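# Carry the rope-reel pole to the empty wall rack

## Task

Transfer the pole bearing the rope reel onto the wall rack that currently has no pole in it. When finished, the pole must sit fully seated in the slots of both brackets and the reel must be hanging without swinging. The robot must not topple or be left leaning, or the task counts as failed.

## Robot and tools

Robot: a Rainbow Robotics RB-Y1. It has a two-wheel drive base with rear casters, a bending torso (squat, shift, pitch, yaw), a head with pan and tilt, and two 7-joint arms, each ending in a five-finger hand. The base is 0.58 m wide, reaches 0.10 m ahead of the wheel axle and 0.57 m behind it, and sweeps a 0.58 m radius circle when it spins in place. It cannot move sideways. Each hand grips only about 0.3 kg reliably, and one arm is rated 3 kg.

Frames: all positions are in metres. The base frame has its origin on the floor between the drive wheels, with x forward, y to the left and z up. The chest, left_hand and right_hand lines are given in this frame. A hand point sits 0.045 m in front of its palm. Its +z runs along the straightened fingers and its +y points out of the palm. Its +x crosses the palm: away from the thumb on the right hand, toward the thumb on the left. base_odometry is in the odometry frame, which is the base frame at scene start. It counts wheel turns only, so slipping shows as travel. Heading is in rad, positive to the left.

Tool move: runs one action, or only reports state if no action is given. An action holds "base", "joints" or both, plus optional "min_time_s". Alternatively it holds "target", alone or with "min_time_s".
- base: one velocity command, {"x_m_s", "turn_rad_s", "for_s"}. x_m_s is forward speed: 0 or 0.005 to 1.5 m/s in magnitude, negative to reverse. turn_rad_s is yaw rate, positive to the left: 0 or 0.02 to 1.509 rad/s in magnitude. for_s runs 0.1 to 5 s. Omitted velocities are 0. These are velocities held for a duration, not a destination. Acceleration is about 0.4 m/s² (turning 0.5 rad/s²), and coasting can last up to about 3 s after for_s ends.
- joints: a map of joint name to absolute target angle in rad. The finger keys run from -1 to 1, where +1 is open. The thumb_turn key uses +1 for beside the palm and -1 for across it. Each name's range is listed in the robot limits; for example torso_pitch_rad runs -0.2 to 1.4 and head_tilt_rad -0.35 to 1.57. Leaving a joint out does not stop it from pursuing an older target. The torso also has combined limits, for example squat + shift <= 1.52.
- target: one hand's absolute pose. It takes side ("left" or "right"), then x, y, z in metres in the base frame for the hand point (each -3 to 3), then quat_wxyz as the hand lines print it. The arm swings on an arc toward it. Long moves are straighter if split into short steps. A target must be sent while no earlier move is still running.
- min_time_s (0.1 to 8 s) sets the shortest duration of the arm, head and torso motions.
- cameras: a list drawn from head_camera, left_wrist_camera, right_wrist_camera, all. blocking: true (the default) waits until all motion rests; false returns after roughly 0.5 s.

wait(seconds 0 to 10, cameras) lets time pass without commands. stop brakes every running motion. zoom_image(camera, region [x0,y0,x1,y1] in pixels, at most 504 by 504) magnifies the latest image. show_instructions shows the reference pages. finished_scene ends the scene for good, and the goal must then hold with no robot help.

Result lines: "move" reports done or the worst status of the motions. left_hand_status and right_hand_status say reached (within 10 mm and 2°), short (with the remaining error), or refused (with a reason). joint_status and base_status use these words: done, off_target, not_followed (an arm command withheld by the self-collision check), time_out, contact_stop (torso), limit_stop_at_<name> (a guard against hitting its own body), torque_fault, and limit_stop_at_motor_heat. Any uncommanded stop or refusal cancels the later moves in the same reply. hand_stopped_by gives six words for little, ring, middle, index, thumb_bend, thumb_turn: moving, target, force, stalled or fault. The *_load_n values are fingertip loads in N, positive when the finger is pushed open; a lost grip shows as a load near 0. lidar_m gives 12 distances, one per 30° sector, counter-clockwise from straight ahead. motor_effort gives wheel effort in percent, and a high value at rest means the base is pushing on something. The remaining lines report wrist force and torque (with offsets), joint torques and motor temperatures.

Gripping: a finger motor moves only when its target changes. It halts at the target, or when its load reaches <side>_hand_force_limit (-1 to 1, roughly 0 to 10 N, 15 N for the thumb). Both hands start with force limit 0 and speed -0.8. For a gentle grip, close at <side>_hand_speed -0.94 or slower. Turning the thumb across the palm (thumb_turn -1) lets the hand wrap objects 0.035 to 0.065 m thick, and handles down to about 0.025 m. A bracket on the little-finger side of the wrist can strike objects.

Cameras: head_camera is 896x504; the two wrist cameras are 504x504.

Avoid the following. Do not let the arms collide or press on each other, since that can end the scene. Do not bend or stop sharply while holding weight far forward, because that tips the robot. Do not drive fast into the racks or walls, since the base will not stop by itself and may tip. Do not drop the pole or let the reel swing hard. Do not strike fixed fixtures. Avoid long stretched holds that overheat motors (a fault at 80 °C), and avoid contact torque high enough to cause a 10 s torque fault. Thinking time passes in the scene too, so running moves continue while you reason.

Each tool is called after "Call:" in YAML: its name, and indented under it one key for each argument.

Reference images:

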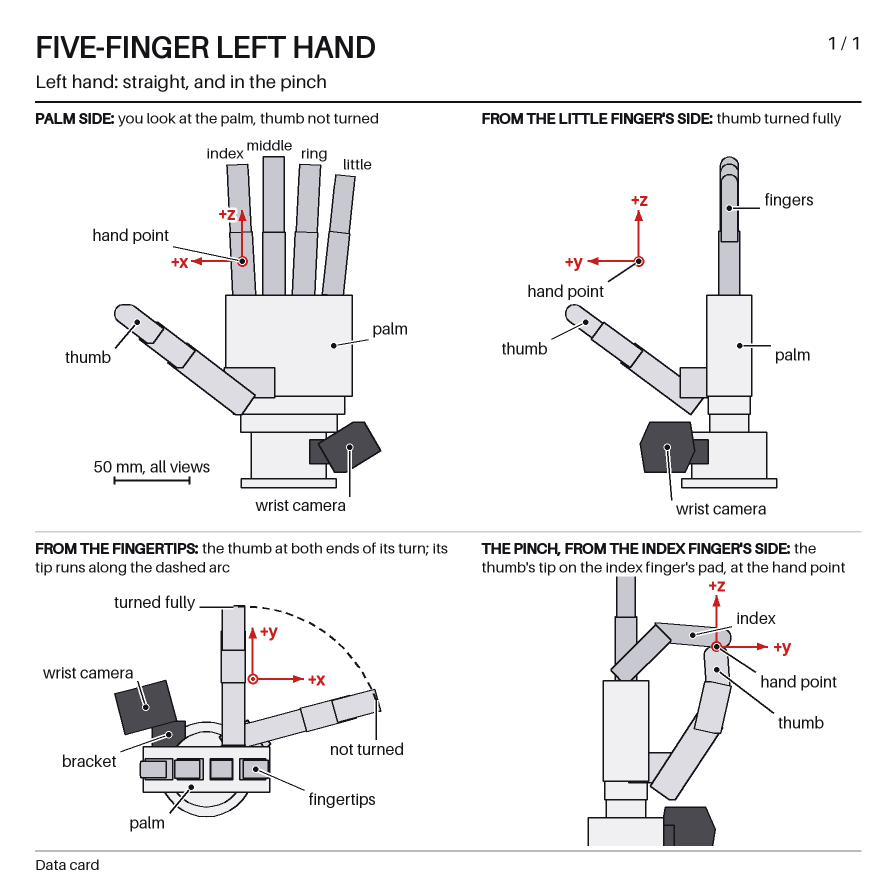

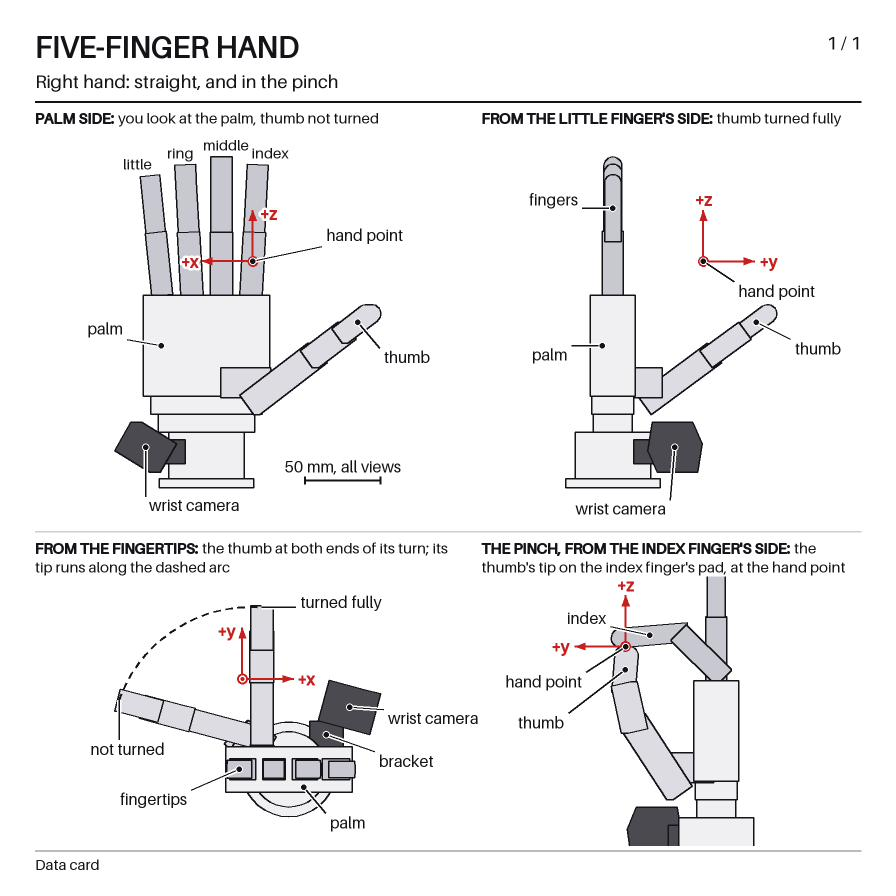

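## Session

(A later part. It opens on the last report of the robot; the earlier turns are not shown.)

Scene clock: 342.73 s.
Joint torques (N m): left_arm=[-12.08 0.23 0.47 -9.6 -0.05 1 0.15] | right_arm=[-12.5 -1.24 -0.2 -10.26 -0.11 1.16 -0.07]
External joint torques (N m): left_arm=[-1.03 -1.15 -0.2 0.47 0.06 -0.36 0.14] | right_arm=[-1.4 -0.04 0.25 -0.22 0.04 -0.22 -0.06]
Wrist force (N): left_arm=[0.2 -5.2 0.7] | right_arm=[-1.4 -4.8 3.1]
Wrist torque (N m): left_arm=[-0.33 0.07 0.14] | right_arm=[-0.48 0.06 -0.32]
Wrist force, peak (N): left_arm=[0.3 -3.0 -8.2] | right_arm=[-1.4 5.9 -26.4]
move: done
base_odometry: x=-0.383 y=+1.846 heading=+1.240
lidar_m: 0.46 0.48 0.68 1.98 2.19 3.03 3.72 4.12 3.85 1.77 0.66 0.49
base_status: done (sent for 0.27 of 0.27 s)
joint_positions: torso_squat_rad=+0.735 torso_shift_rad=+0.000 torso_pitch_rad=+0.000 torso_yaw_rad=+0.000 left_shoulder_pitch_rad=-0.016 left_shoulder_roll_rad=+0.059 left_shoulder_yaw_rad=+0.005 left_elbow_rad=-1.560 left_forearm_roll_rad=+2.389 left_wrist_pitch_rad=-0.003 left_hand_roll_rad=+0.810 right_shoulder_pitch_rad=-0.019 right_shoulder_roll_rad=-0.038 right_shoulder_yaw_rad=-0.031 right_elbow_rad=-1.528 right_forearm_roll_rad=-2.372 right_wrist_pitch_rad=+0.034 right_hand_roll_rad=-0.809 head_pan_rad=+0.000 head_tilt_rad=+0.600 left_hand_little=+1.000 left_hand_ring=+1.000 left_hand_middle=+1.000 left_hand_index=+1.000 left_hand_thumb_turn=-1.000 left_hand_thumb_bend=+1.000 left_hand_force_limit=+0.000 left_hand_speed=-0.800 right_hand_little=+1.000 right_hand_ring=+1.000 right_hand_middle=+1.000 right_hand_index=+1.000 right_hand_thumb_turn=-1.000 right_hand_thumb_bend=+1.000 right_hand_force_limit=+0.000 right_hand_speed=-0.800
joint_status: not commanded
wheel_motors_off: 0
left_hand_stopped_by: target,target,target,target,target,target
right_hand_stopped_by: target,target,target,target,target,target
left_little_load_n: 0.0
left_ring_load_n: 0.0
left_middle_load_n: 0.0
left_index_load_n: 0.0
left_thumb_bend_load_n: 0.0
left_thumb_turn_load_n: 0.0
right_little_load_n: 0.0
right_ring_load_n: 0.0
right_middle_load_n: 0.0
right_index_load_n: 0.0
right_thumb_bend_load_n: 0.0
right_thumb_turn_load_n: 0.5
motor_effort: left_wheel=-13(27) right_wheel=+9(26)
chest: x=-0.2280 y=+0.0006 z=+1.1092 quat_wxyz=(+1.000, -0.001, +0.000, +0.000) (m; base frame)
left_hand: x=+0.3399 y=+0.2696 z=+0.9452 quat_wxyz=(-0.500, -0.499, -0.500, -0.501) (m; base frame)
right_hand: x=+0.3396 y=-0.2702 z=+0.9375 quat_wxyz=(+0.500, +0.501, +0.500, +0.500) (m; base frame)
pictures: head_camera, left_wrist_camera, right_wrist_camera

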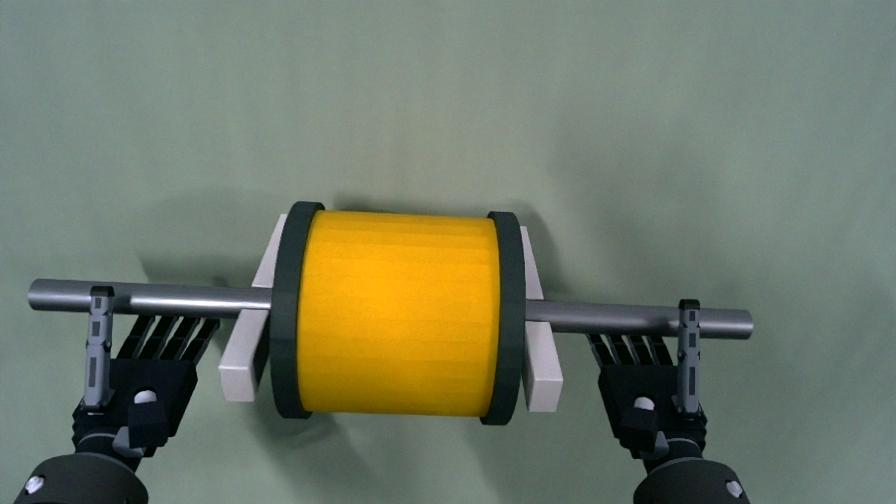

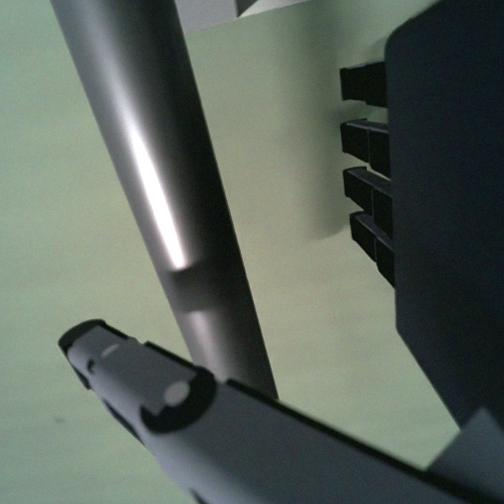

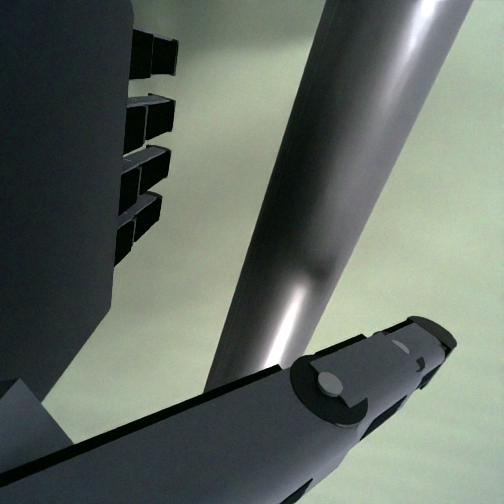

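Call:
move:
  joints: {"torso_squat_rad": 0.69}
  cameras: ["head_camera", "left_wrist_camera", "right_wrist_camera"]

Scene clock: 384.00 s.
Joint torques (N m): left_arm=[-12.19 -0.14 0.59 -9.75 -0.05 1.12 0.17] | right_arm=[-11.53 -0.51 0.15 -10.66 -0.08 1.43 -0.2]
External joint torques (N m): left_arm=[-1.16 -1.52 -0.08 0.32 0.06 -0.24 0.17] | right_arm=[-0.45 0.69 0.61 -0.61 0.07 0.05 -0.2]
Wrist force (N): left_arm=[-0.5 -5.3 1.2] | right_arm=[-1.4 -5.1 3.0]
Wrist torque (N m): left_arm=[-0.39 0.23 0.03] | right_arm=[-0.56 0.08 -0.35]
Wrist force, peak (N): left_arm=[-0.1 -6.3 1.7] | right_arm=[-1.6 -6.1 3.4]
move: done
base_odometry: x=-0.383 y=+1.846 heading=+1.240
lidar_m: 0.46 0.49 0.67 1.99 2.19 3.03 3.73 4.12 3.87 1.77 0.66 0.48
base_status: not commanded
joint_positions: torso_squat_rad=+0.690 torso_shift_rad=+0.000 torso_pitch_rad=+0.000 torso_yaw_rad=+0.000 left_shoulder_pitch_rad=-0.016 left_shoulder_roll_rad=+0.059 left_shoulder_yaw_rad=+0.005 left_elbow_rad=-1.560 left_forearm_roll_rad=+2.389 left_wrist_pitch_rad=-0.003 left_hand_roll_rad=+0.810 right_shoulder_pitch_rad=-0.019 right_shoulder_roll_rad=-0.038 right_shoulder_yaw_rad=-0.031 right_elbow_rad=-1.528 right_forearm_roll_rad=-2.372 right_wrist_pitch_rad=+0.034 right_hand_roll_rad=-0.809 head_pan_rad=+0.000 head_tilt_rad=+0.600 left_hand_little=+1.000 left_hand_ring=+1.000 left_hand_middle=+1.000 left_hand_index=+1.000 left_hand_thumb_turn=-1.000 left_hand_thumb_bend=+1.000 left_hand_force_limit=+0.000 left_hand_speed=-0.800 right_hand_little=+1.000 right_hand_ring=+1.000 right_hand_middle=+1.000 right_hand_index=+1.000 right_hand_thumb_turn=-1.000 right_hand_thumb_bend=+1.000 right_hand_force_limit=+0.000 right_hand_speed=-0.800
joint_status: all done
wheel_motors_off: 0
left_hand_stopped_by: target,target,target,target,target,target
right_hand_stopped_by: target,target,target,target,target,target
left_little_load_n: 0.0
left_ring_load_n: 0.0
left_middle_load_n: 0.0
left_index_load_n: 0.0
left_thumb_bend_load_n: 0.0
left_thumb_turn_load_n: 0.0
right_little_load_n: 0.0
right_ring_load_n: 0.0
right_middle_load_n: 0.0
right_index_load_n: 0.0
right_thumb_bend_load_n: 0.0
right_thumb_turn_load_n: 0.0
motor_effort: left_wheel=-13(14) right_wheel=+9(10)
chest: x=-0.2279 y=+0.0006 z=+1.1298 quat_wxyz=(+1.000, -0.001, +0.000, +0.000) (m; base frame)
left_hand: x=+0.3400 y=+0.2696 z=+0.9656 quat_wxyz=(-0.500, -0.499, -0.500, -0.501) (m; base frame)
right_hand: x=+0.3397 y=-0.2702 z=+0.9578 quat_wxyz=(+0.500, +0.501, +0.500, +0.499) (m; base frame)
pictures: head_camera, left_wrist_camera, right_wrist_camera

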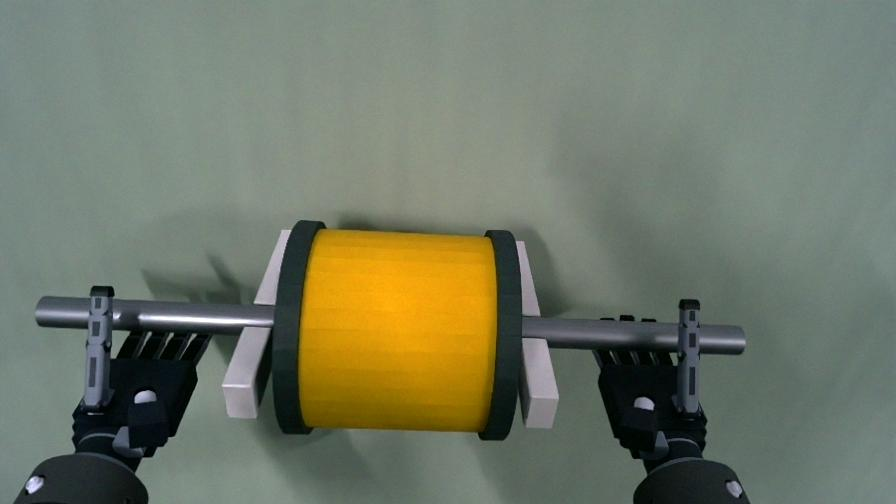

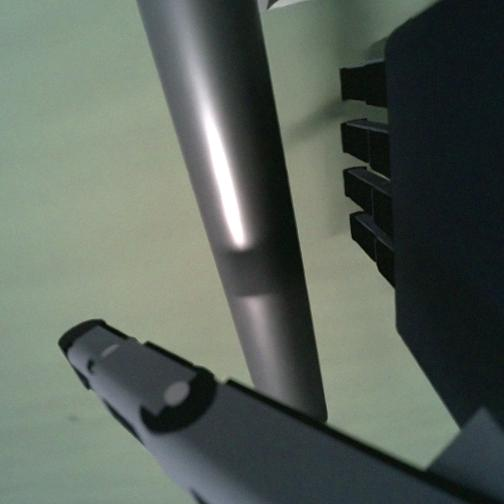

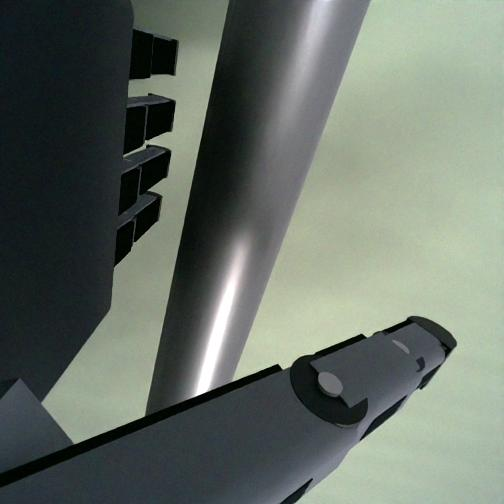

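Call:
move:
  base: {"turn_rad_s": -0.05, "for_s": 0.3}
  joints: {"torso_squat_rad": 0.655}

Call:
move:
  base: {"x_m_s": 0.05, "for_s": 0.5}
  cameras: ["head_camera", "left_wrist_camera", "right_wrist_camera"]

Scene clock: 397.87 s.
Joint torques (N m): left_arm=[-11.98 0.33 0.49 -10.01 -0.07 1.21 0.2] | right_arm=[-11.18 -1.16 -0.22 -10.32 -0.03 1.52 -0.03]
External joint torques (N m): left_arm=[-0.94 -1.04 -0.18 0.05 0.04 -0.15 0.19] | right_arm=[-0.1 0.04 0.23 -0.27 0.12 0.13 -0.02]
Wrist force (N): left_arm=[0.1 -4.8 1.4] | right_arm=[-1.5 -4.9 3.4]
Wrist torque (N m): left_arm=[-0.34 0.15 0.12] | right_arm=[-0.54 0.10 -0.32]
Wrist force, peak (N): left_arm=[0.1 -6.2 1.3] | right_arm=[-2.2 -6.1 2.8]
move: done
base_odometry: x=-0.383 y=+1.846 heading=+1.226
lidar_m: 0.46 0.48 0.66 1.89 2.17 2.99 3.73 4.31 3.87 1.88 0.68 0.49
base_status: done (sent for 0.3 of 0.3 s)
joint_positions: torso_squat_rad=+0.655 torso_shift_rad=+0.000 torso_pitch_rad=+0.000 torso_yaw_rad=+0.000 left_shoulder_pitch_rad=-0.016 left_shoulder_roll_rad=+0.059 left_shoulder_yaw_rad=+0.005 left_elbow_rad=-1.560 left_forearm_roll_rad=+2.389 left_wrist_pitch_rad=-0.003 left_hand_roll_rad=+0.810 right_shoulder_pitch_rad=-0.019 right_shoulder_roll_rad=-0.038 right_shoulder_yaw_rad=-0.031 right_elbow_rad=-1.528 right_forearm_roll_rad=-2.372 right_wrist_pitch_rad=+0.034 right_hand_roll_rad=-0.809 head_pan_rad=+0.000 head_tilt_rad=+0.600 left_hand_little=+1.000 left_hand_ring=+1.000 left_hand_middle=+1.000 left_hand_index=+1.000 left_hand_thumb_turn=-1.000 left_hand_thumb_bend=+1.000 left_hand_force_limit=+0.000 left_hand_speed=-0.800 right_hand_little=+1.000 right_hand_ring=+1.000 right_hand_middle=+1.000 right_hand_index=+1.000 right_hand_thumb_turn=-1.000 right_hand_thumb_bend=+1.000 right_hand_force_limit=+0.000 right_hand_speed=-0.800
joint_status: all done
wheel_motors_off: 0
left_hand_stopped_by: target,target,target,target,target,target
right_hand_stopped_by: target,target,target,target,target,target
left_little_load_n: 0.0
left_ring_load_n: 0.0
left_middle_load_n: 0.0
left_index_load_n: 0.5
left_thumb_bend_load_n: 0.0
left_thumb_turn_load_n: 0.0
right_little_load_n: 0.0
right_ring_load_n: 0.0
right_middle_load_n: 0.0
right_index_load_n: 0.0
right_thumb_bend_load_n: 0.0
right_thumb_turn_load_n: 0.0
motor_effort: left_wheel=+7(17) right_wheel=-6(16)
chest: x=-0.2279 y=+0.0006 z=+1.1450 quat_wxyz=(+1.000, -0.001, +0.000, +0.000) (m; base frame)
left_hand: x=+0.3400 y=+0.2696 z=+0.9808 quat_wxyz=(-0.500, -0.499, -0.500, -0.501) (m; base frame)
right_hand: x=+0.3397 y=-0.2702 z=+0.9731 quat_wxyz=(+0.500, +0.501, +0.500, +0.499) (m; base frame)
pictures: none

Scene clock: 399.63 s.
Joint torques (N m): left_arm=[-11.98 0.25 0.49 -9.94 -0.09 1.16 0.16] | right_arm=[-11.25 -0.77 -1 -10.41 -0.27 1.66 0.08]
External joint torques (N m): left_arm=[-0.94 -1.13 -0.19 0.12 0.02 -0.2 0.15] | right_arm=[-0.16 0.43 -0.55 -0.36 -0.12 0.28 0.09]
Wrist force (N): left_arm=[-0.7 -5.3 0.5] | right_arm=[-1.0 -4.8 2.6]
Wrist torque (N m): left_arm=[-0.34 0.23 0.02] | right_arm=[-0.44 0.02 -0.24]
Wrist force, peak (N): left_arm=[-0.4 -6.0 0.4] | right_arm=[-1.2 -6.0 3.0]
move: done
base_odometry: x=-0.374 y=+1.869 heading=+1.227
lidar_m: 0.44 0.47 0.65 1.79 2.19 3.00 3.77 4.01 3.86 1.76 0.64 0.46
base_status: done (sent for 0.5 of 0.5 s)
joint_positions: torso_squat_rad=+0.655 torso_shift_rad=+0.000 torso_pitch_rad=+0.000 torso_yaw_rad=+0.000 left_shoulder_pitch_rad=-0.016 left_shoulder_roll_rad=+0.059 left_shoulder_yaw_rad=+0.005 left_elbow_rad=-1.560 left_forearm_roll_rad=+2.389 left_wrist_pitch_rad=-0.003 left_hand_roll_rad=+0.810 right_shoulder_pitch_rad=-0.019 right_shoulder_roll_rad=-0.038 right_shoulder_yaw_rad=-0.031 right_elbow_rad=-1.528 right_forearm_roll_rad=-2.372 right_wrist_pitch_rad=+0.034 right_hand_roll_rad=-0.809 head_pan_rad=+0.000 head_tilt_rad=+0.600 left_hand_little=+1.000 left_hand_ring=+1.000 left_hand_middle=+1.000 left_hand_index=+1.000 left_hand_thumb_turn=-1.000 left_hand_thumb_bend=+1.000 left_hand_force_limit=+0.000 left_hand_speed=-0.800 right_hand_little=+1.000 right_hand_ring=+1.000 right_hand_middle=+1.000 right_hand_index=+1.000 right_hand_thumb_turn=-1.000 right_hand_thumb_bend=+1.000 right_hand_force_limit=+0.000 right_hand_speed=-0.800
joint_status: not commanded
wheel_motors_off: 0
left_hand_stopped_by: target,target,target,target,target,target
right_hand_stopped_by: target,target,target,target,target,target
left_little_load_n: 0.0
left_ring_load_n: 0.0
left_middle_load_n: 0.0
left_index_load_n: 0.0
left_thumb_bend_load_n: 0.0
left_thumb_turn_load_n: 0.0
right_little_load_n: 0.0
right_ring_load_n: 0.0
right_middle_load_n: 0.0
right_index_load_n: 0.0
right_thumb_bend_load_n: 0.0
right_thumb_turn_load_n: 0.0
motor_effort: left_wheel=+8(27) right_wheel=-8(21)
chest: x=-0.2280 y=+0.0006 z=+1.1451 quat_wxyz=(+1.000, -0.001, +0.000, +0.000) (m; base frame)
left_hand: x=+0.3400 y=+0.2696 z=+0.9809 quat_wxyz=(-0.500, -0.499, -0.500, -0.501) (m; base frame)
right_hand: x=+0.3397 y=-0.2702 z=+0.9732 quat_wxyz=(+0.500, +0.501, +0.500, +0.499) (m; base frame)
pictures: head_camera, left_wrist_camera, right_wrist_camera

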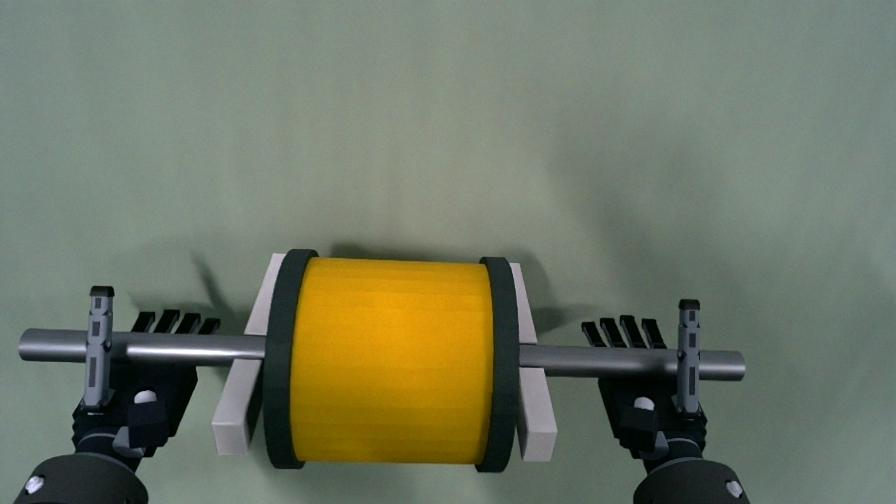

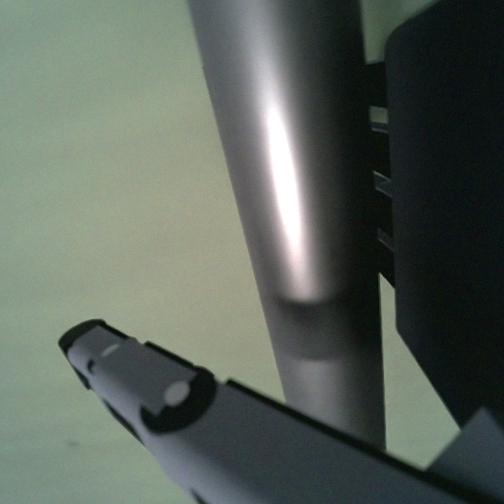

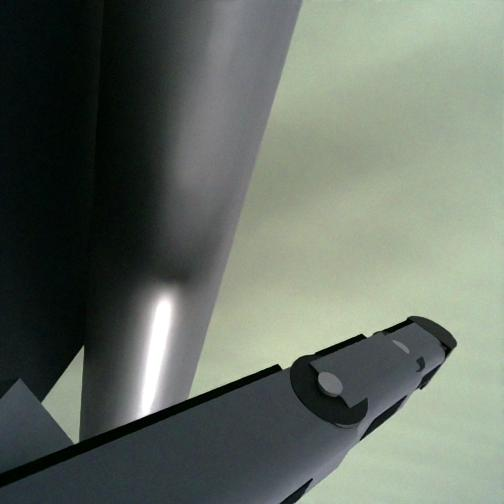

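Call:
move:
  base: {"turn_rad_s": -0.05, "for_s": 0.3}
  joints: {"torso_squat_rad": 0.642}
  cameras: ["head_camera", "left_wrist_camera", "right_wrist_camera"]

Scene clock: 408.67 s.
Joint torques (N m): left_arm=[-12.45 -0.16 0.44 -9.8 0 1.11 0.1] | right_arm=[-12.67 -1.07 -0.62 -13.53 -0.07 2.78 -0.18]
External joint torques (N m): left_arm=[-1.42 -1.54 -0.23 0.27 0.11 -0.25 0.09] | right_arm=[-1.59 0.13 -0.17 -3.49 0.08 1.4 -0.17]
Wrist force (N): left_arm=[0.1 -5.1 1.3] | right_arm=[-1.8 -11.7 2.8]
Wrist torque (N m): left_arm=[-0.31 0.14 0.05] | right_arm=[-0.78 0.14 -0.34]
Wrist force, peak (N): left_arm=[-0.3 -5.9 1.4] | right_arm=[-3.2 -12.0 3.5]
move: done
base_odometry: x=-0.374 y=+1.870 heading=+1.213
lidar_m: 0.44 0.45 0.63 1.69 2.18 2.96 3.75 4.02 3.89 1.87 0.65 0.46
base_status: done (sent for 0.3 of 0.3 s)
joint_positions: torso_squat_rad=+0.642 torso_shift_rad=+0.000 torso_pitch_rad=+0.000 torso_yaw_rad=+0.000 left_shoulder_pitch_rad=-0.016 left_shoulder_roll_rad=+0.059 left_shoulder_yaw_rad=+0.005 left_elbow_rad=-1.560 left_forearm_roll_rad=+2.389 left_wrist_pitch_rad=-0.003 left_hand_roll_rad=+0.810 right_shoulder_pitch_rad=-0.018 right_shoulder_roll_rad=-0.038 right_shoulder_yaw_rad=-0.031 right_elbow_rad=-1.528 right_forearm_roll_rad=-2.372 right_wrist_pitch_rad=+0.033 right_hand_roll_rad=-0.809 head_pan_rad=+0.000 head_tilt_rad=+0.600 left_hand_little=+1.000 left_hand_ring=+1.000 left_hand_middle=+1.000 left_hand_index=+1.000 left_hand_thumb_turn=-1.000 left_hand_thumb_bend=+1.000 left_hand_force_limit=+0.000 left_hand_speed=-0.800 right_hand_little=+1.000 right_hand_ring=+1.000 right_hand_middle=+1.000 right_hand_index=+1.000 right_hand_thumb_turn=-1.000 right_hand_thumb_bend=+1.000 right_hand_force_limit=+0.000 right_hand_speed=-0.800
joint_status: all done
wheel_motors_off: 0
left_hand_stopped_by: target,target,target,target,target,target
right_hand_stopped_by: target,target,target,target,target,target
left_little_load_n: 0.0
left_ring_load_n: 0.0
left_middle_load_n: 0.0
left_index_load_n: 0.0
left_thumb_bend_load_n: 0.0
left_thumb_turn_load_n: 0.0
right_little_load_n: 0.0
right_ring_load_n: 0.0
right_middle_load_n: 0.0
right_index_load_n: 0.0
right_thumb_bend_load_n: 0.0
right_thumb_turn_load_n: -0.5
motor_effort: left_wheel=+8(22) right_wheel=-12(25)
chest: x=-0.2278 y=+0.0006 z=+1.1505 quat_wxyz=(+1.000, -0.001, +0.000, +0.000) (m; base frame)
left_hand: x=+0.3401 y=+0.2696 z=+0.9863 quat_wxyz=(-0.500, -0.499, -0.500, -0.501) (m; base frame)
right_hand: x=+0.3397 y=-0.2703 z=+0.9778 quat_wxyz=(+0.500, +0.501, +0.500, +0.499) (m; base frame)
pictures: head_camera, left_wrist_camera, right_wrist_camera

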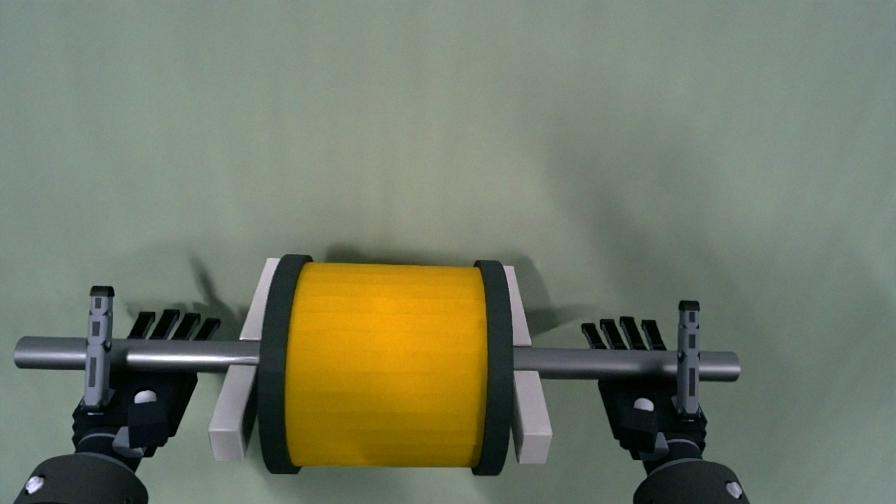

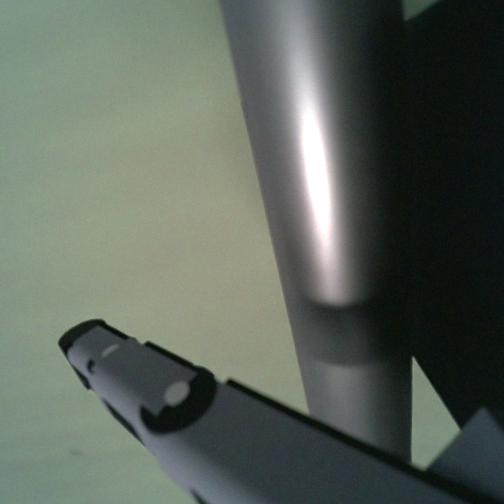

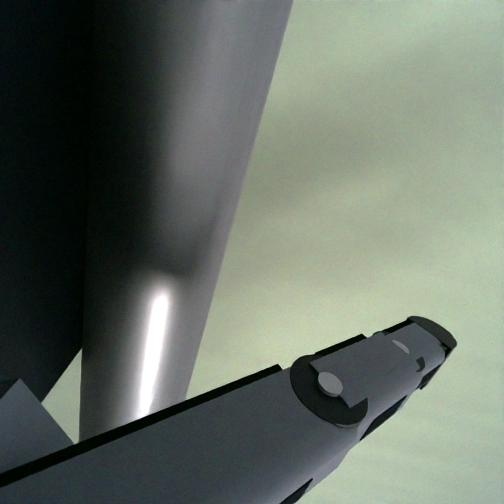

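Call:
move:
  joints: {"torso_squat_rad": 0.635}

Call:
move:
  joints: {"left_hand_force_limit": -0.4, "right_hand_force_limit": -0.4, "left_hand_speed": -0.85, "right_hand_speed": -0.85, "left_hand_index": -0.9, "left_hand_middle": -0.9, "left_hand_ring": -0.9, "left_hand_little": -0.9, "right_hand_index": -0.9, "right_hand_middle": -0.9, "right_hand_ring": -0.9, "right_hand_little": -0.9}
  cameras: ["head_camera", "left_wrist_camera", "right_wrist_camera"]

Scene clock: 413.20 s.
Joint torques (N m): left_arm=[-13.72 0.2 0.48 -12.12 -0.06 1.79 0] | right_arm=[-14.06 -1.4 -0.5 -14.4 -0.38 2.92 0.11]
External joint torques (N m): left_arm=[-2.7 -1.18 -0.19 -2.06 0.05 0.43 -0.01] | right_arm=[-3 -0.2 -0.05 -4.36 -0.23 1.54 0.12]
Wrist force (N): left_arm=[-1.7 -11.1 0.7] | right_arm=[0.8 -14.0 3.0]
Wrist torque (N m): left_arm=[-0.58 0.23 0.00] | right_arm=[-0.92 -0.12 -0.26]
Wrist force, peak (N): left_arm=[-1.1 -12.7 0.6] | right_arm=[0.8 -14.0 3.0]
move: done
base_odometry: x=-0.374 y=+1.870 heading=+1.213
lidar_m: 0.44 0.47 0.63 1.70 2.18 2.95 3.75 4.03 3.89 1.87 0.64 0.47
base_status: not commanded
joint_positions: torso_squat_rad=+0.635 torso_shift_rad=+0.000 torso_pitch_rad=+0.001 torso_yaw_rad=+0.000 left_shoulder_pitch_rad=-0.016 left_shoulder_roll_rad=+0.059 left_shoulder_yaw_rad=+0.005 left_elbow_rad=-1.559 left_forearm_roll_rad=+2.389 left_wrist_pitch_rad=-0.003 left_hand_roll_rad=+0.810 right_shoulder_pitch_rad=-0.018 right_shoulder_roll_rad=-0.038 right_shoulder_yaw_rad=-0.031 right_elbow_rad=-1.527 right_forearm_roll_rad=-2.372 right_wrist_pitch_rad=+0.033 right_hand_roll_rad=-0.809 head_pan_rad=+0.000 head_tilt_rad=+0.600 left_hand_little=+1.000 left_hand_ring=+1.000 left_hand_middle=+1.000 left_hand_index=+1.000 left_hand_thumb_turn=-1.000 left_hand_thumb_bend=+1.000 left_hand_force_limit=+0.000 left_hand_speed=-0.800 right_hand_little=+1.000 right_hand_ring=+1.000 right_hand_middle=+1.000 right_hand_index=+1.000 right_hand_thumb_turn=-1.000 right_hand_thumb_bend=+1.000 right_hand_force_limit=+0.000 right_hand_speed=-0.800
joint_status: all done
wheel_motors_off: 0
left_hand_stopped_by: target,target,target,target,target,target
right_hand_stopped_by: target,target,target,target,target,target
left_little_load_n: 0.0
left_ring_load_n: 0.0
left_middle_load_n: 0.0
left_index_load_n: 0.0
left_thumb_bend_load_n: -0.5
left_thumb_turn_load_n: 0.0
right_little_load_n: 0.0
right_ring_load_n: 0.0
right_middle_load_n: 0.0
right_index_load_n: 0.0
right_thumb_bend_load_n: 0.0
right_thumb_turn_load_n: 0.0
motor_effort: left_wheel=+9(9) right_wheel=-12(13)
chest: x=-0.2277 y=+0.0006 z=+1.1535 quat_wxyz=(+1.000, -0.001, +0.000, +0.000) (m; base frame)
left_hand: x=+0.3400 y=+0.2697 z=+0.9885 quat_wxyz=(-0.500, -0.499, -0.500, -0.501) (m; base frame)
right_hand: x=+0.3397 y=-0.2704 z=+0.9804 quat_wxyz=(+0.500, +0.501, +0.500, +0.499) (m; base frame)
pictures: none

Scene clock: 418.13 s.
Joint torques (N m): left_arm=[-13.94 0.98 0.6 -12 -0.86 1.82 -0.66] | right_arm=[-14.1 -0.74 -0.35 -14.05 0.04 2.94 0.17]
External joint torques (N m): left_arm=[-2.94 -0.4 -0.07 -1.95 -0.75 0.47 -0.67] | right_arm=[-3.05 0.46 0.1 -4.03 0.19 1.57 0.18]
Wrist force (N): left_arm=[-1.6 -9.6 4.8] | right_arm=[-0.1 -12.8 10.0]
Wrist torque (N m): left_arm=[-0.75 0.49 -0.78] | right_arm=[-0.92 -0.36 0.11]
Wrist force, peak (N): left_arm=[-1.4 -12.2 0.9] | right_arm=[0.2 -13.9 11.8]
move: off_target
base_odometry: x=-0.374 y=+1.870 heading=+1.213
lidar_m: 0.44 0.46 0.63 1.70 2.19 2.96 3.76 4.01 3.89 1.86 0.66 0.46
base_status: not commanded
joint_positions: torso_squat_rad=+0.635 torso_shift_rad=+0.000 torso_pitch_rad=+0.001 torso_yaw_rad=+0.000 left_shoulder_pitch_rad=-0.016 left_shoulder_roll_rad=+0.059 left_shoulder_yaw_rad=+0.005 left_elbow_rad=-1.560 left_forearm_roll_rad=+2.389 left_wrist_pitch_rad=-0.003 left_hand_roll_rad=+0.810 right_shoulder_pitch_rad=-0.018 right_shoulder_roll_rad=-0.038 right_shoulder_yaw_rad=-0.031 right_elbow_rad=-1.527 right_forearm_roll_rad=-2.372 right_wrist_pitch_rad=+0.033 right_hand_roll_rad=-0.809 head_pan_rad=+0.000 head_tilt_rad=+0.600 left_hand_little=-0.875 left_hand_ring=-0.862 left_hand_middle=-0.875 left_hand_index=-0.876 left_hand_thumb_turn=-1.000 left_hand_thumb_bend=+1.000 left_hand_force_limit=-0.400 left_hand_speed=-0.850 right_hand_little=-0.898 right_hand_ring=-0.889 right_hand_middle=-0.889 right_hand_index=-0.889 right_hand_thumb_turn=-1.000 right_hand_thumb_bend=+1.000 right_hand_force_limit=-0.400 right_hand_speed=-0.850
joint_status: left_hand_little off_target (ended at -0.875, target -0.900); left_hand_ring off_target (ended at -0.862, target -0.900); left_hand_middle off_target (ended at -0.875, target -0.900); left_hand_index off_target (ended at -0.876, target -0.900); the others done
wheel_motors_off: 0
left_hand_stopped_by: force,force,force,force,target,target
right_hand_stopped_by: force,force,force,force,target,target
left_little_load_n: 5.0
left_ring_load_n: 2.0
left_middle_load_n: 5.0
left_index_load_n: 4.5
left_thumb_bend_load_n: 0.0
left_thumb_turn_load_n: 0.0
right_little_load_n: 3.5
right_ring_load_n: 5.0
right_middle_load_n: 4.0
right_index_load_n: 5.5
right_thumb_bend_load_n: 0.0
right_thumb_turn_load_n: 0.0
motor_effort: left_wheel=+9(10) right_wheel=-12(12)
chest: x=-0.2277 y=+0.0006 z=+1.1535 quat_wxyz=(+1.000, -0.001, +0.000, +0.000) (m; base frame)
left_hand: x=+0.3401 y=+0.2697 z=+0.9885 quat_wxyz=(-0.500, -0.499, -0.500, -0.501) (m; base frame)
right_hand: x=+0.3397 y=-0.2704 z=+0.9804 quat_wxyz=(+0.500, +0.501, +0.500, +0.499) (m; base frame)
pictures: head_camera, left_wrist_camera, right_wrist_camera

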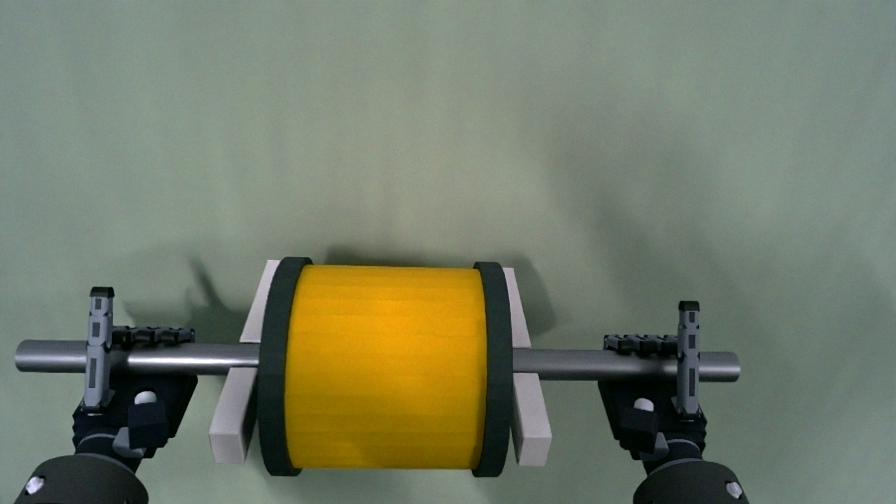

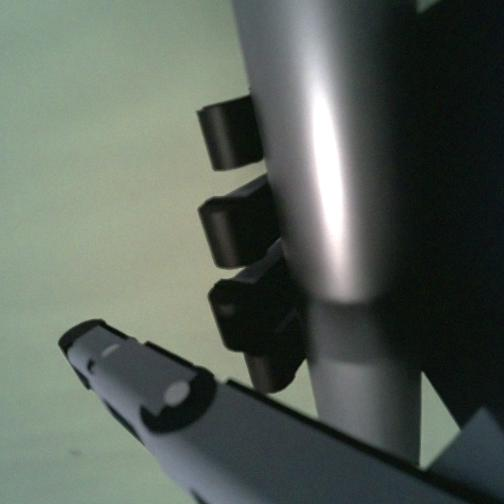

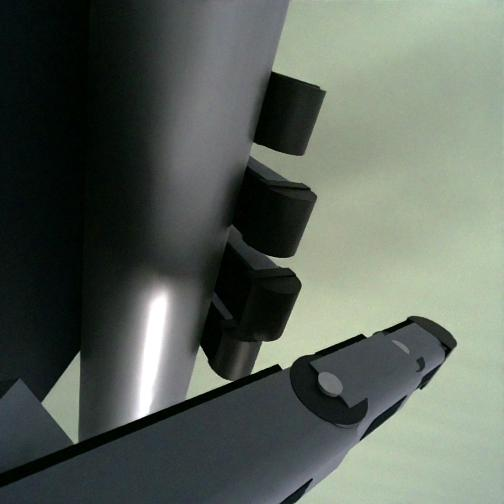

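Call:
move:
  joints: {"left_hand_thumb_bend": -0.9, "right_hand_thumb_bend": -0.9}
  cameras: ["head_camera", "left_wrist_camera", "right_wrist_camera"]

Scene clock: 428.30 s.
Joint torques (N m): left_arm=[-13.92 0.87 0.67 -12.06 -0.84 1.77 -0.64] | right_arm=[-14.31 -1.08 0.37 -14.34 0.29 2.79 0.33]
External joint torques (N m): left_arm=[-2.92 -0.51 0 -2.01 -0.73 0.42 -0.65] | right_arm=[-3.26 0.12 0.82 -4.32 0.44 1.42 0.33]
Wrist force (N): left_arm=[-1.3 -8.8 4.8] | right_arm=[-0.3 -13.6 10.5]
Wrist torque (N m): left_arm=[-0.64 0.39 -0.76] | right_arm=[-1.10 -0.29 0.07]
Wrist force, peak (N): left_arm=[-0.7 -10.0 5.2] | right_arm=[-0.5 -13.8 11.0]
move: off_target
base_odometry: x=-0.374 y=+1.870 heading=+1.213
lidar_m: 0.43 0.46 0.63 1.70 2.18 2.96 3.76 4.02 3.89 1.87 0.64 0.47
base_status: not commanded
joint_positions: torso_squat_rad=+0.635 torso_shift_rad=+0.000 torso_pitch_rad=+0.001 torso_yaw_rad=+0.000 left_shoulder_pitch_rad=-0.016 left_shoulder_roll_rad=+0.059 left_shoulder_yaw_rad=+0.005 left_elbow_rad=-1.560 left_forearm_roll_rad=+2.389 left_wrist_pitch_rad=-0.003 left_hand_roll_rad=+0.810 right_shoulder_pitch_rad=-0.018 right_shoulder_roll_rad=-0.038 right_shoulder_yaw_rad=-0.031 right_elbow_rad=-1.527 right_forearm_roll_rad=-2.372 right_wrist_pitch_rad=+0.033 right_hand_roll_rad=-0.809 head_pan_rad=+0.000 head_tilt_rad=+0.600 left_hand_little=-0.875 left_hand_ring=-0.862 left_hand_middle=-0.875 left_hand_index=-0.876 left_hand_thumb_turn=-1.000 left_hand_thumb_bend=+0.530 left_hand_force_limit=-0.400 left_hand_speed=-0.850 right_hand_little=-0.898 right_hand_ring=-0.889 right_hand_middle=-0.889 right_hand_index=-0.889 right_hand_thumb_turn=-1.000 right_hand_thumb_bend=+0.523 right_hand_force_limit=-0.400 right_hand_speed=-0.850
joint_status: left_hand_thumb_bend off_target (ended at +0.530, target -0.900); right_hand_thumb_bend off_target (ended at +0.523, target -0.900)
wheel_motors_off: 0
left_hand_stopped_by: force,force,force,force,force,target
right_hand_stopped_by: force,force,force,force,force,target
left_little_load_n: 5.0
left_ring_load_n: 2.0
left_middle_load_n: 4.5
left_index_load_n: 4.5
left_thumb_bend_load_n: 5.0
left_thumb_turn_load_n: 1.0
right_little_load_n: 3.5
right_ring_load_n: 5.0
right_middle_load_n: 4.0
right_index_load_n: 5.5
right_thumb_bend_load_n: 5.5
right_thumb_turn_load_n: 1.0
motor_effort: left_wheel=+9(10) right_wheel=-12(13)
chest: x=-0.2277 y=+0.0006 z=+1.1535 quat_wxyz=(+1.000, -0.001, +0.000, +0.000) (m; base frame)
left_hand: x=+0.3401 y=+0.2697 z=+0.9885 quat_wxyz=(-0.500, -0.499, -0.500, -0.501) (m; base frame)
right_hand: x=+0.3397 y=-0.2704 z=+0.9804 quat_wxyz=(+0.500, +0.501, +0.500, +0.499) (m; base frame)
pictures: head_camera, left_wrist_camera, right_wrist_camera

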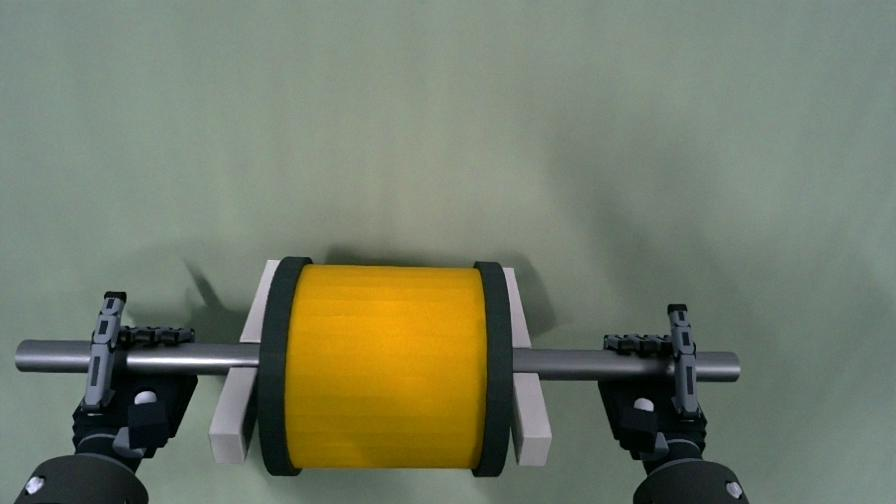

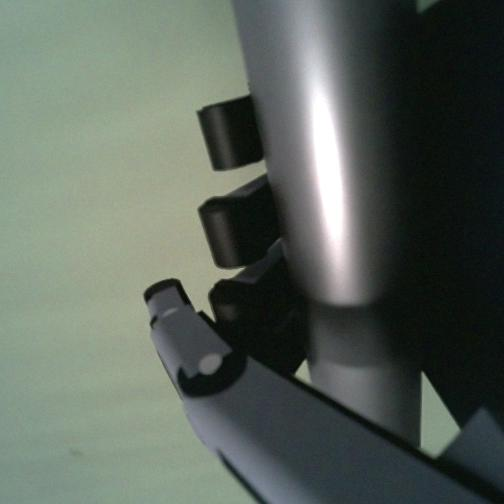

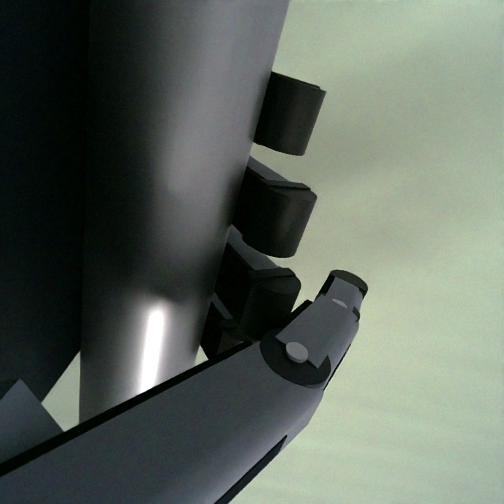

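Call:
move:
  joints: {"torso_squat_rad": 0.59}
  min_time_s: 1.5
  cameras: ["head_camera"]

Scene clock: 433.37 s.
Joint torques (N m): left_arm=[-15.68 1.25 0.76 -13.65 -1.07 2.15 -0.83] | right_arm=[-14.65 -1.11 -1.53 -15.88 0.05 3.18 0.39]
External joint torques (N m): left_arm=[-4.69 -0.13 0.1 -3.6 -0.96 0.8 -0.84] | right_arm=[-3.61 0.09 -1.08 -5.86 0.21 1.81 0.4]
Wrist force (N): left_arm=[-1.9 -14.7 0.7] | right_arm=[1.5 -15.0 3.2]
Wrist torque (N m): left_arm=[-0.82 0.31 -0.81] | right_arm=[-0.77 -0.29 0.05]
Wrist force, peak (N): left_arm=[-2.2 -15.6 1.3] | right_arm=[1.0 -16.9 7.2]
move: done
base_odometry: x=-0.374 y=+1.870 heading=+1.213
lidar_m: 0.44 0.46 0.62 1.68 2.17 2.97 3.75 4.02 3.89 1.87 0.65 0.46
base_status: not commanded
joint_positions: torso_squat_rad=+0.590 torso_shift_rad=+0.000 torso_pitch_rad=+0.001 torso_yaw_rad=+0.000 left_shoulder_pitch_rad=-0.015 left_shoulder_roll_rad=+0.059 left_shoulder_yaw_rad=+0.004 left_elbow_rad=-1.559 left_forearm_roll_rad=+2.389 left_wrist_pitch_rad=-0.003 left_hand_roll_rad=+0.810 right_shoulder_pitch_rad=-0.018 right_shoulder_roll_rad=-0.038 right_shoulder_yaw_rad=-0.031 right_elbow_rad=-1.527 right_forearm_roll_rad=-2.372 right_wrist_pitch_rad=+0.033 right_hand_roll_rad=-0.809 head_pan_rad=+0.000 head_tilt_rad=+0.600 left_hand_little=-0.875 left_hand_ring=-0.862 left_hand_middle=-0.875 left_hand_index=-0.876 left_hand_thumb_turn=-1.000 left_hand_thumb_bend=+0.530 left_hand_force_limit=-0.400 left_hand_speed=-0.850 right_hand_little=-0.898 right_hand_ring=-0.889 right_hand_middle=-0.889 right_hand_index=-0.889 right_hand_thumb_turn=-1.000 right_hand_thumb_bend=+0.523 right_hand_force_limit=-0.400 right_hand_speed=-0.850
joint_status: all done
wheel_motors_off: 0
left_hand_stopped_by: force,force,force,force,force,target
right_hand_stopped_by: force,force,force,force,force,target
left_little_load_n: 4.5
left_ring_load_n: 1.5
left_middle_load_n: 4.5
left_index_load_n: 4.0
left_thumb_bend_load_n: 5.0
left_thumb_turn_load_n: 1.0
right_little_load_n: 3.0
right_ring_load_n: 4.0
right_middle_load_n: 3.5
right_index_load_n: 5.5
right_thumb_bend_load_n: 5.0
right_thumb_turn_load_n: 1.0
motor_effort: left_wheel=+9(10) right_wheel=-12(13)
chest: x=-0.2276 y=+0.0006 z=+1.1716 quat_wxyz=(+1.000, -0.001, +0.000, +0.000) (m; base frame)
left_hand: x=+0.3401 y=+0.2698 z=+1.0060 quat_wxyz=(-0.499, -0.499, -0.501, -0.500) (m; base frame)
right_hand: x=+0.3398 y=-0.2705 z=+0.9980 quat_wxyz=(+0.500, +0.502, +0.500, +0.499) (m; base frame)
pictures: head_camera

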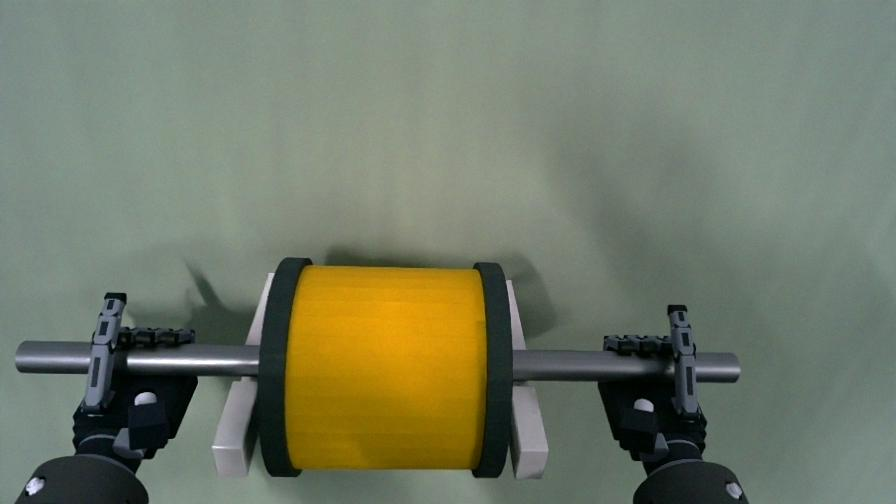

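Call:
move:
  joints: {"torso_squat_rad": 0.42}
  min_time_s: 2.5
  cameras: ["head_camera", "left_wrist_camera", "right_wrist_camera"]

Scene clock: 439.10 s.
Joint torques (N m): left_arm=[-15.26 1.17 0.8 -13.66 -1.06 2.14 -0.93] | right_arm=[-14.79 -1.35 -0.25 -15.82 0 3.04 0.37]
External joint torques (N m): left_arm=[-4.27 -0.2 0.14 -3.61 -0.95 0.79 -0.94] | right_arm=[-3.76 -0.15 0.2 -5.8 0.15 1.67 0.38]
Wrist force (N): left_arm=[-2.3 -15.0 0.9] | right_arm=[1.3 -16.1 3.6]
Wrist torque (N m): left_arm=[-0.83 0.33 -0.80] | right_arm=[-0.91 -0.26 -0.01]
Wrist force, peak (N): left_arm=[-3.2 -15.9 1.1] | right_arm=[1.2 -16.9 3.3]
move: done
base_odometry: x=-0.374 y=+1.870 heading=+1.213
lidar_m: 0.44 0.46 0.63 1.70 2.18 2.95 3.76 4.02 3.88 1.88 0.65 0.46
base_status: not commanded
joint_positions: torso_squat_rad=+0.420 torso_shift_rad=+0.000 torso_pitch_rad=+0.001 torso_yaw_rad=+0.000 left_shoulder_pitch_rad=-0.015 left_shoulder_roll_rad=+0.059 left_shoulder_yaw_rad=+0.004 left_elbow_rad=-1.559 left_forearm_roll_rad=+2.389 left_wrist_pitch_rad=-0.003 left_hand_roll_rad=+0.810 right_shoulder_pitch_rad=-0.018 right_shoulder_roll_rad=-0.038 right_shoulder_yaw_rad=-0.031 right_elbow_rad=-1.527 right_forearm_roll_rad=-2.372 right_wrist_pitch_rad=+0.033 right_hand_roll_rad=-0.809 head_pan_rad=+0.000 head_tilt_rad=+0.600 left_hand_little=-0.875 left_hand_ring=-0.862 left_hand_middle=-0.875 left_hand_index=-0.876 left_hand_thumb_turn=-1.000 left_hand_thumb_bend=+0.530 left_hand_force_limit=-0.400 left_hand_speed=-0.850 right_hand_little=-0.898 right_hand_ring=-0.889 right_hand_middle=-0.889 right_hand_index=-0.889 right_hand_thumb_turn=-1.000 right_hand_thumb_bend=+0.523 right_hand_force_limit=-0.400 right_hand_speed=-0.850
joint_status: all done
wheel_motors_off: 0
left_hand_stopped_by: force,force,force,force,force,target
right_hand_stopped_by: force,force,force,force,force,target
left_little_load_n: 5.0
left_ring_load_n: 1.5
left_middle_load_n: 4.5
left_index_load_n: 4.0
left_thumb_bend_load_n: 5.5
left_thumb_turn_load_n: 1.0
right_little_load_n: 3.0
right_ring_load_n: 4.0
right_middle_load_n: 3.5
right_index_load_n: 5.0
right_thumb_bend_load_n: 5.5
right_thumb_turn_load_n: 1.0
motor_effort: left_wheel=+9(10) right_wheel=-12(13)
chest: x=-0.2275 y=+0.0006 z=+1.2291 quat_wxyz=(+1.000, -0.001, +0.000, +0.000) (m; base frame)
left_hand: x=+0.3401 y=+0.2698 z=+1.0635 quat_wxyz=(-0.499, -0.499, -0.501, -0.500) (m; base frame)
right_hand: x=+0.3398 y=-0.2704 z=+1.0555 quat_wxyz=(+0.500, +0.502, +0.500, +0.499) (m; base frame)
pictures: head_camera, left_wrist_camera, right_wrist_camera

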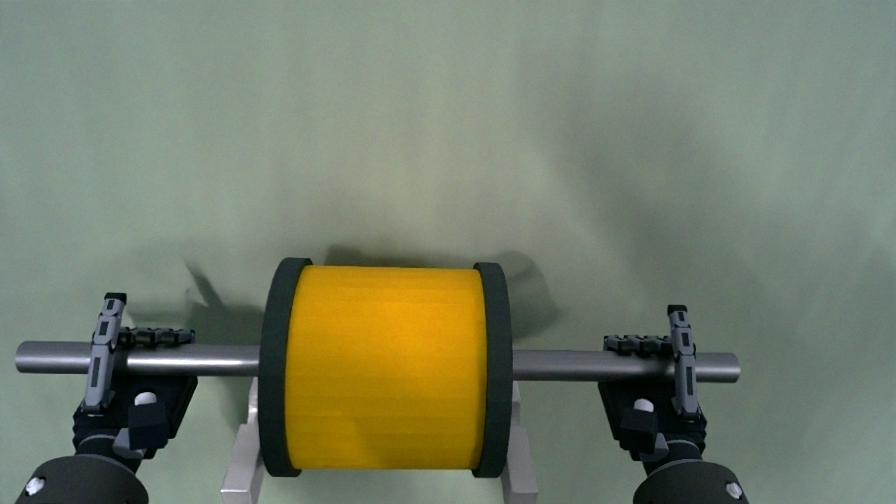

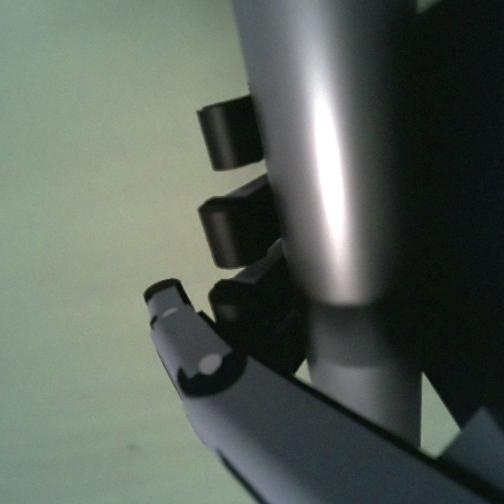

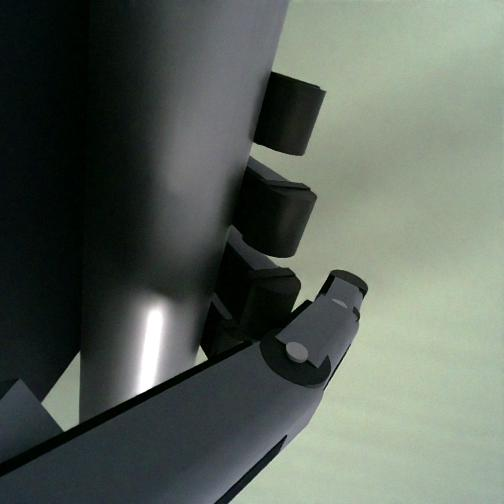

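Call:
zoom_image:
  camera: "head_camera"
  region: [180, 330, 580, 504]

Scaled by 1.260 from the camera's 896x504 image, which has a finer 1280x720 frame.

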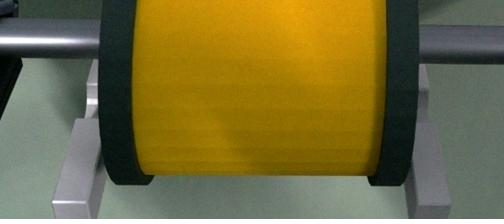

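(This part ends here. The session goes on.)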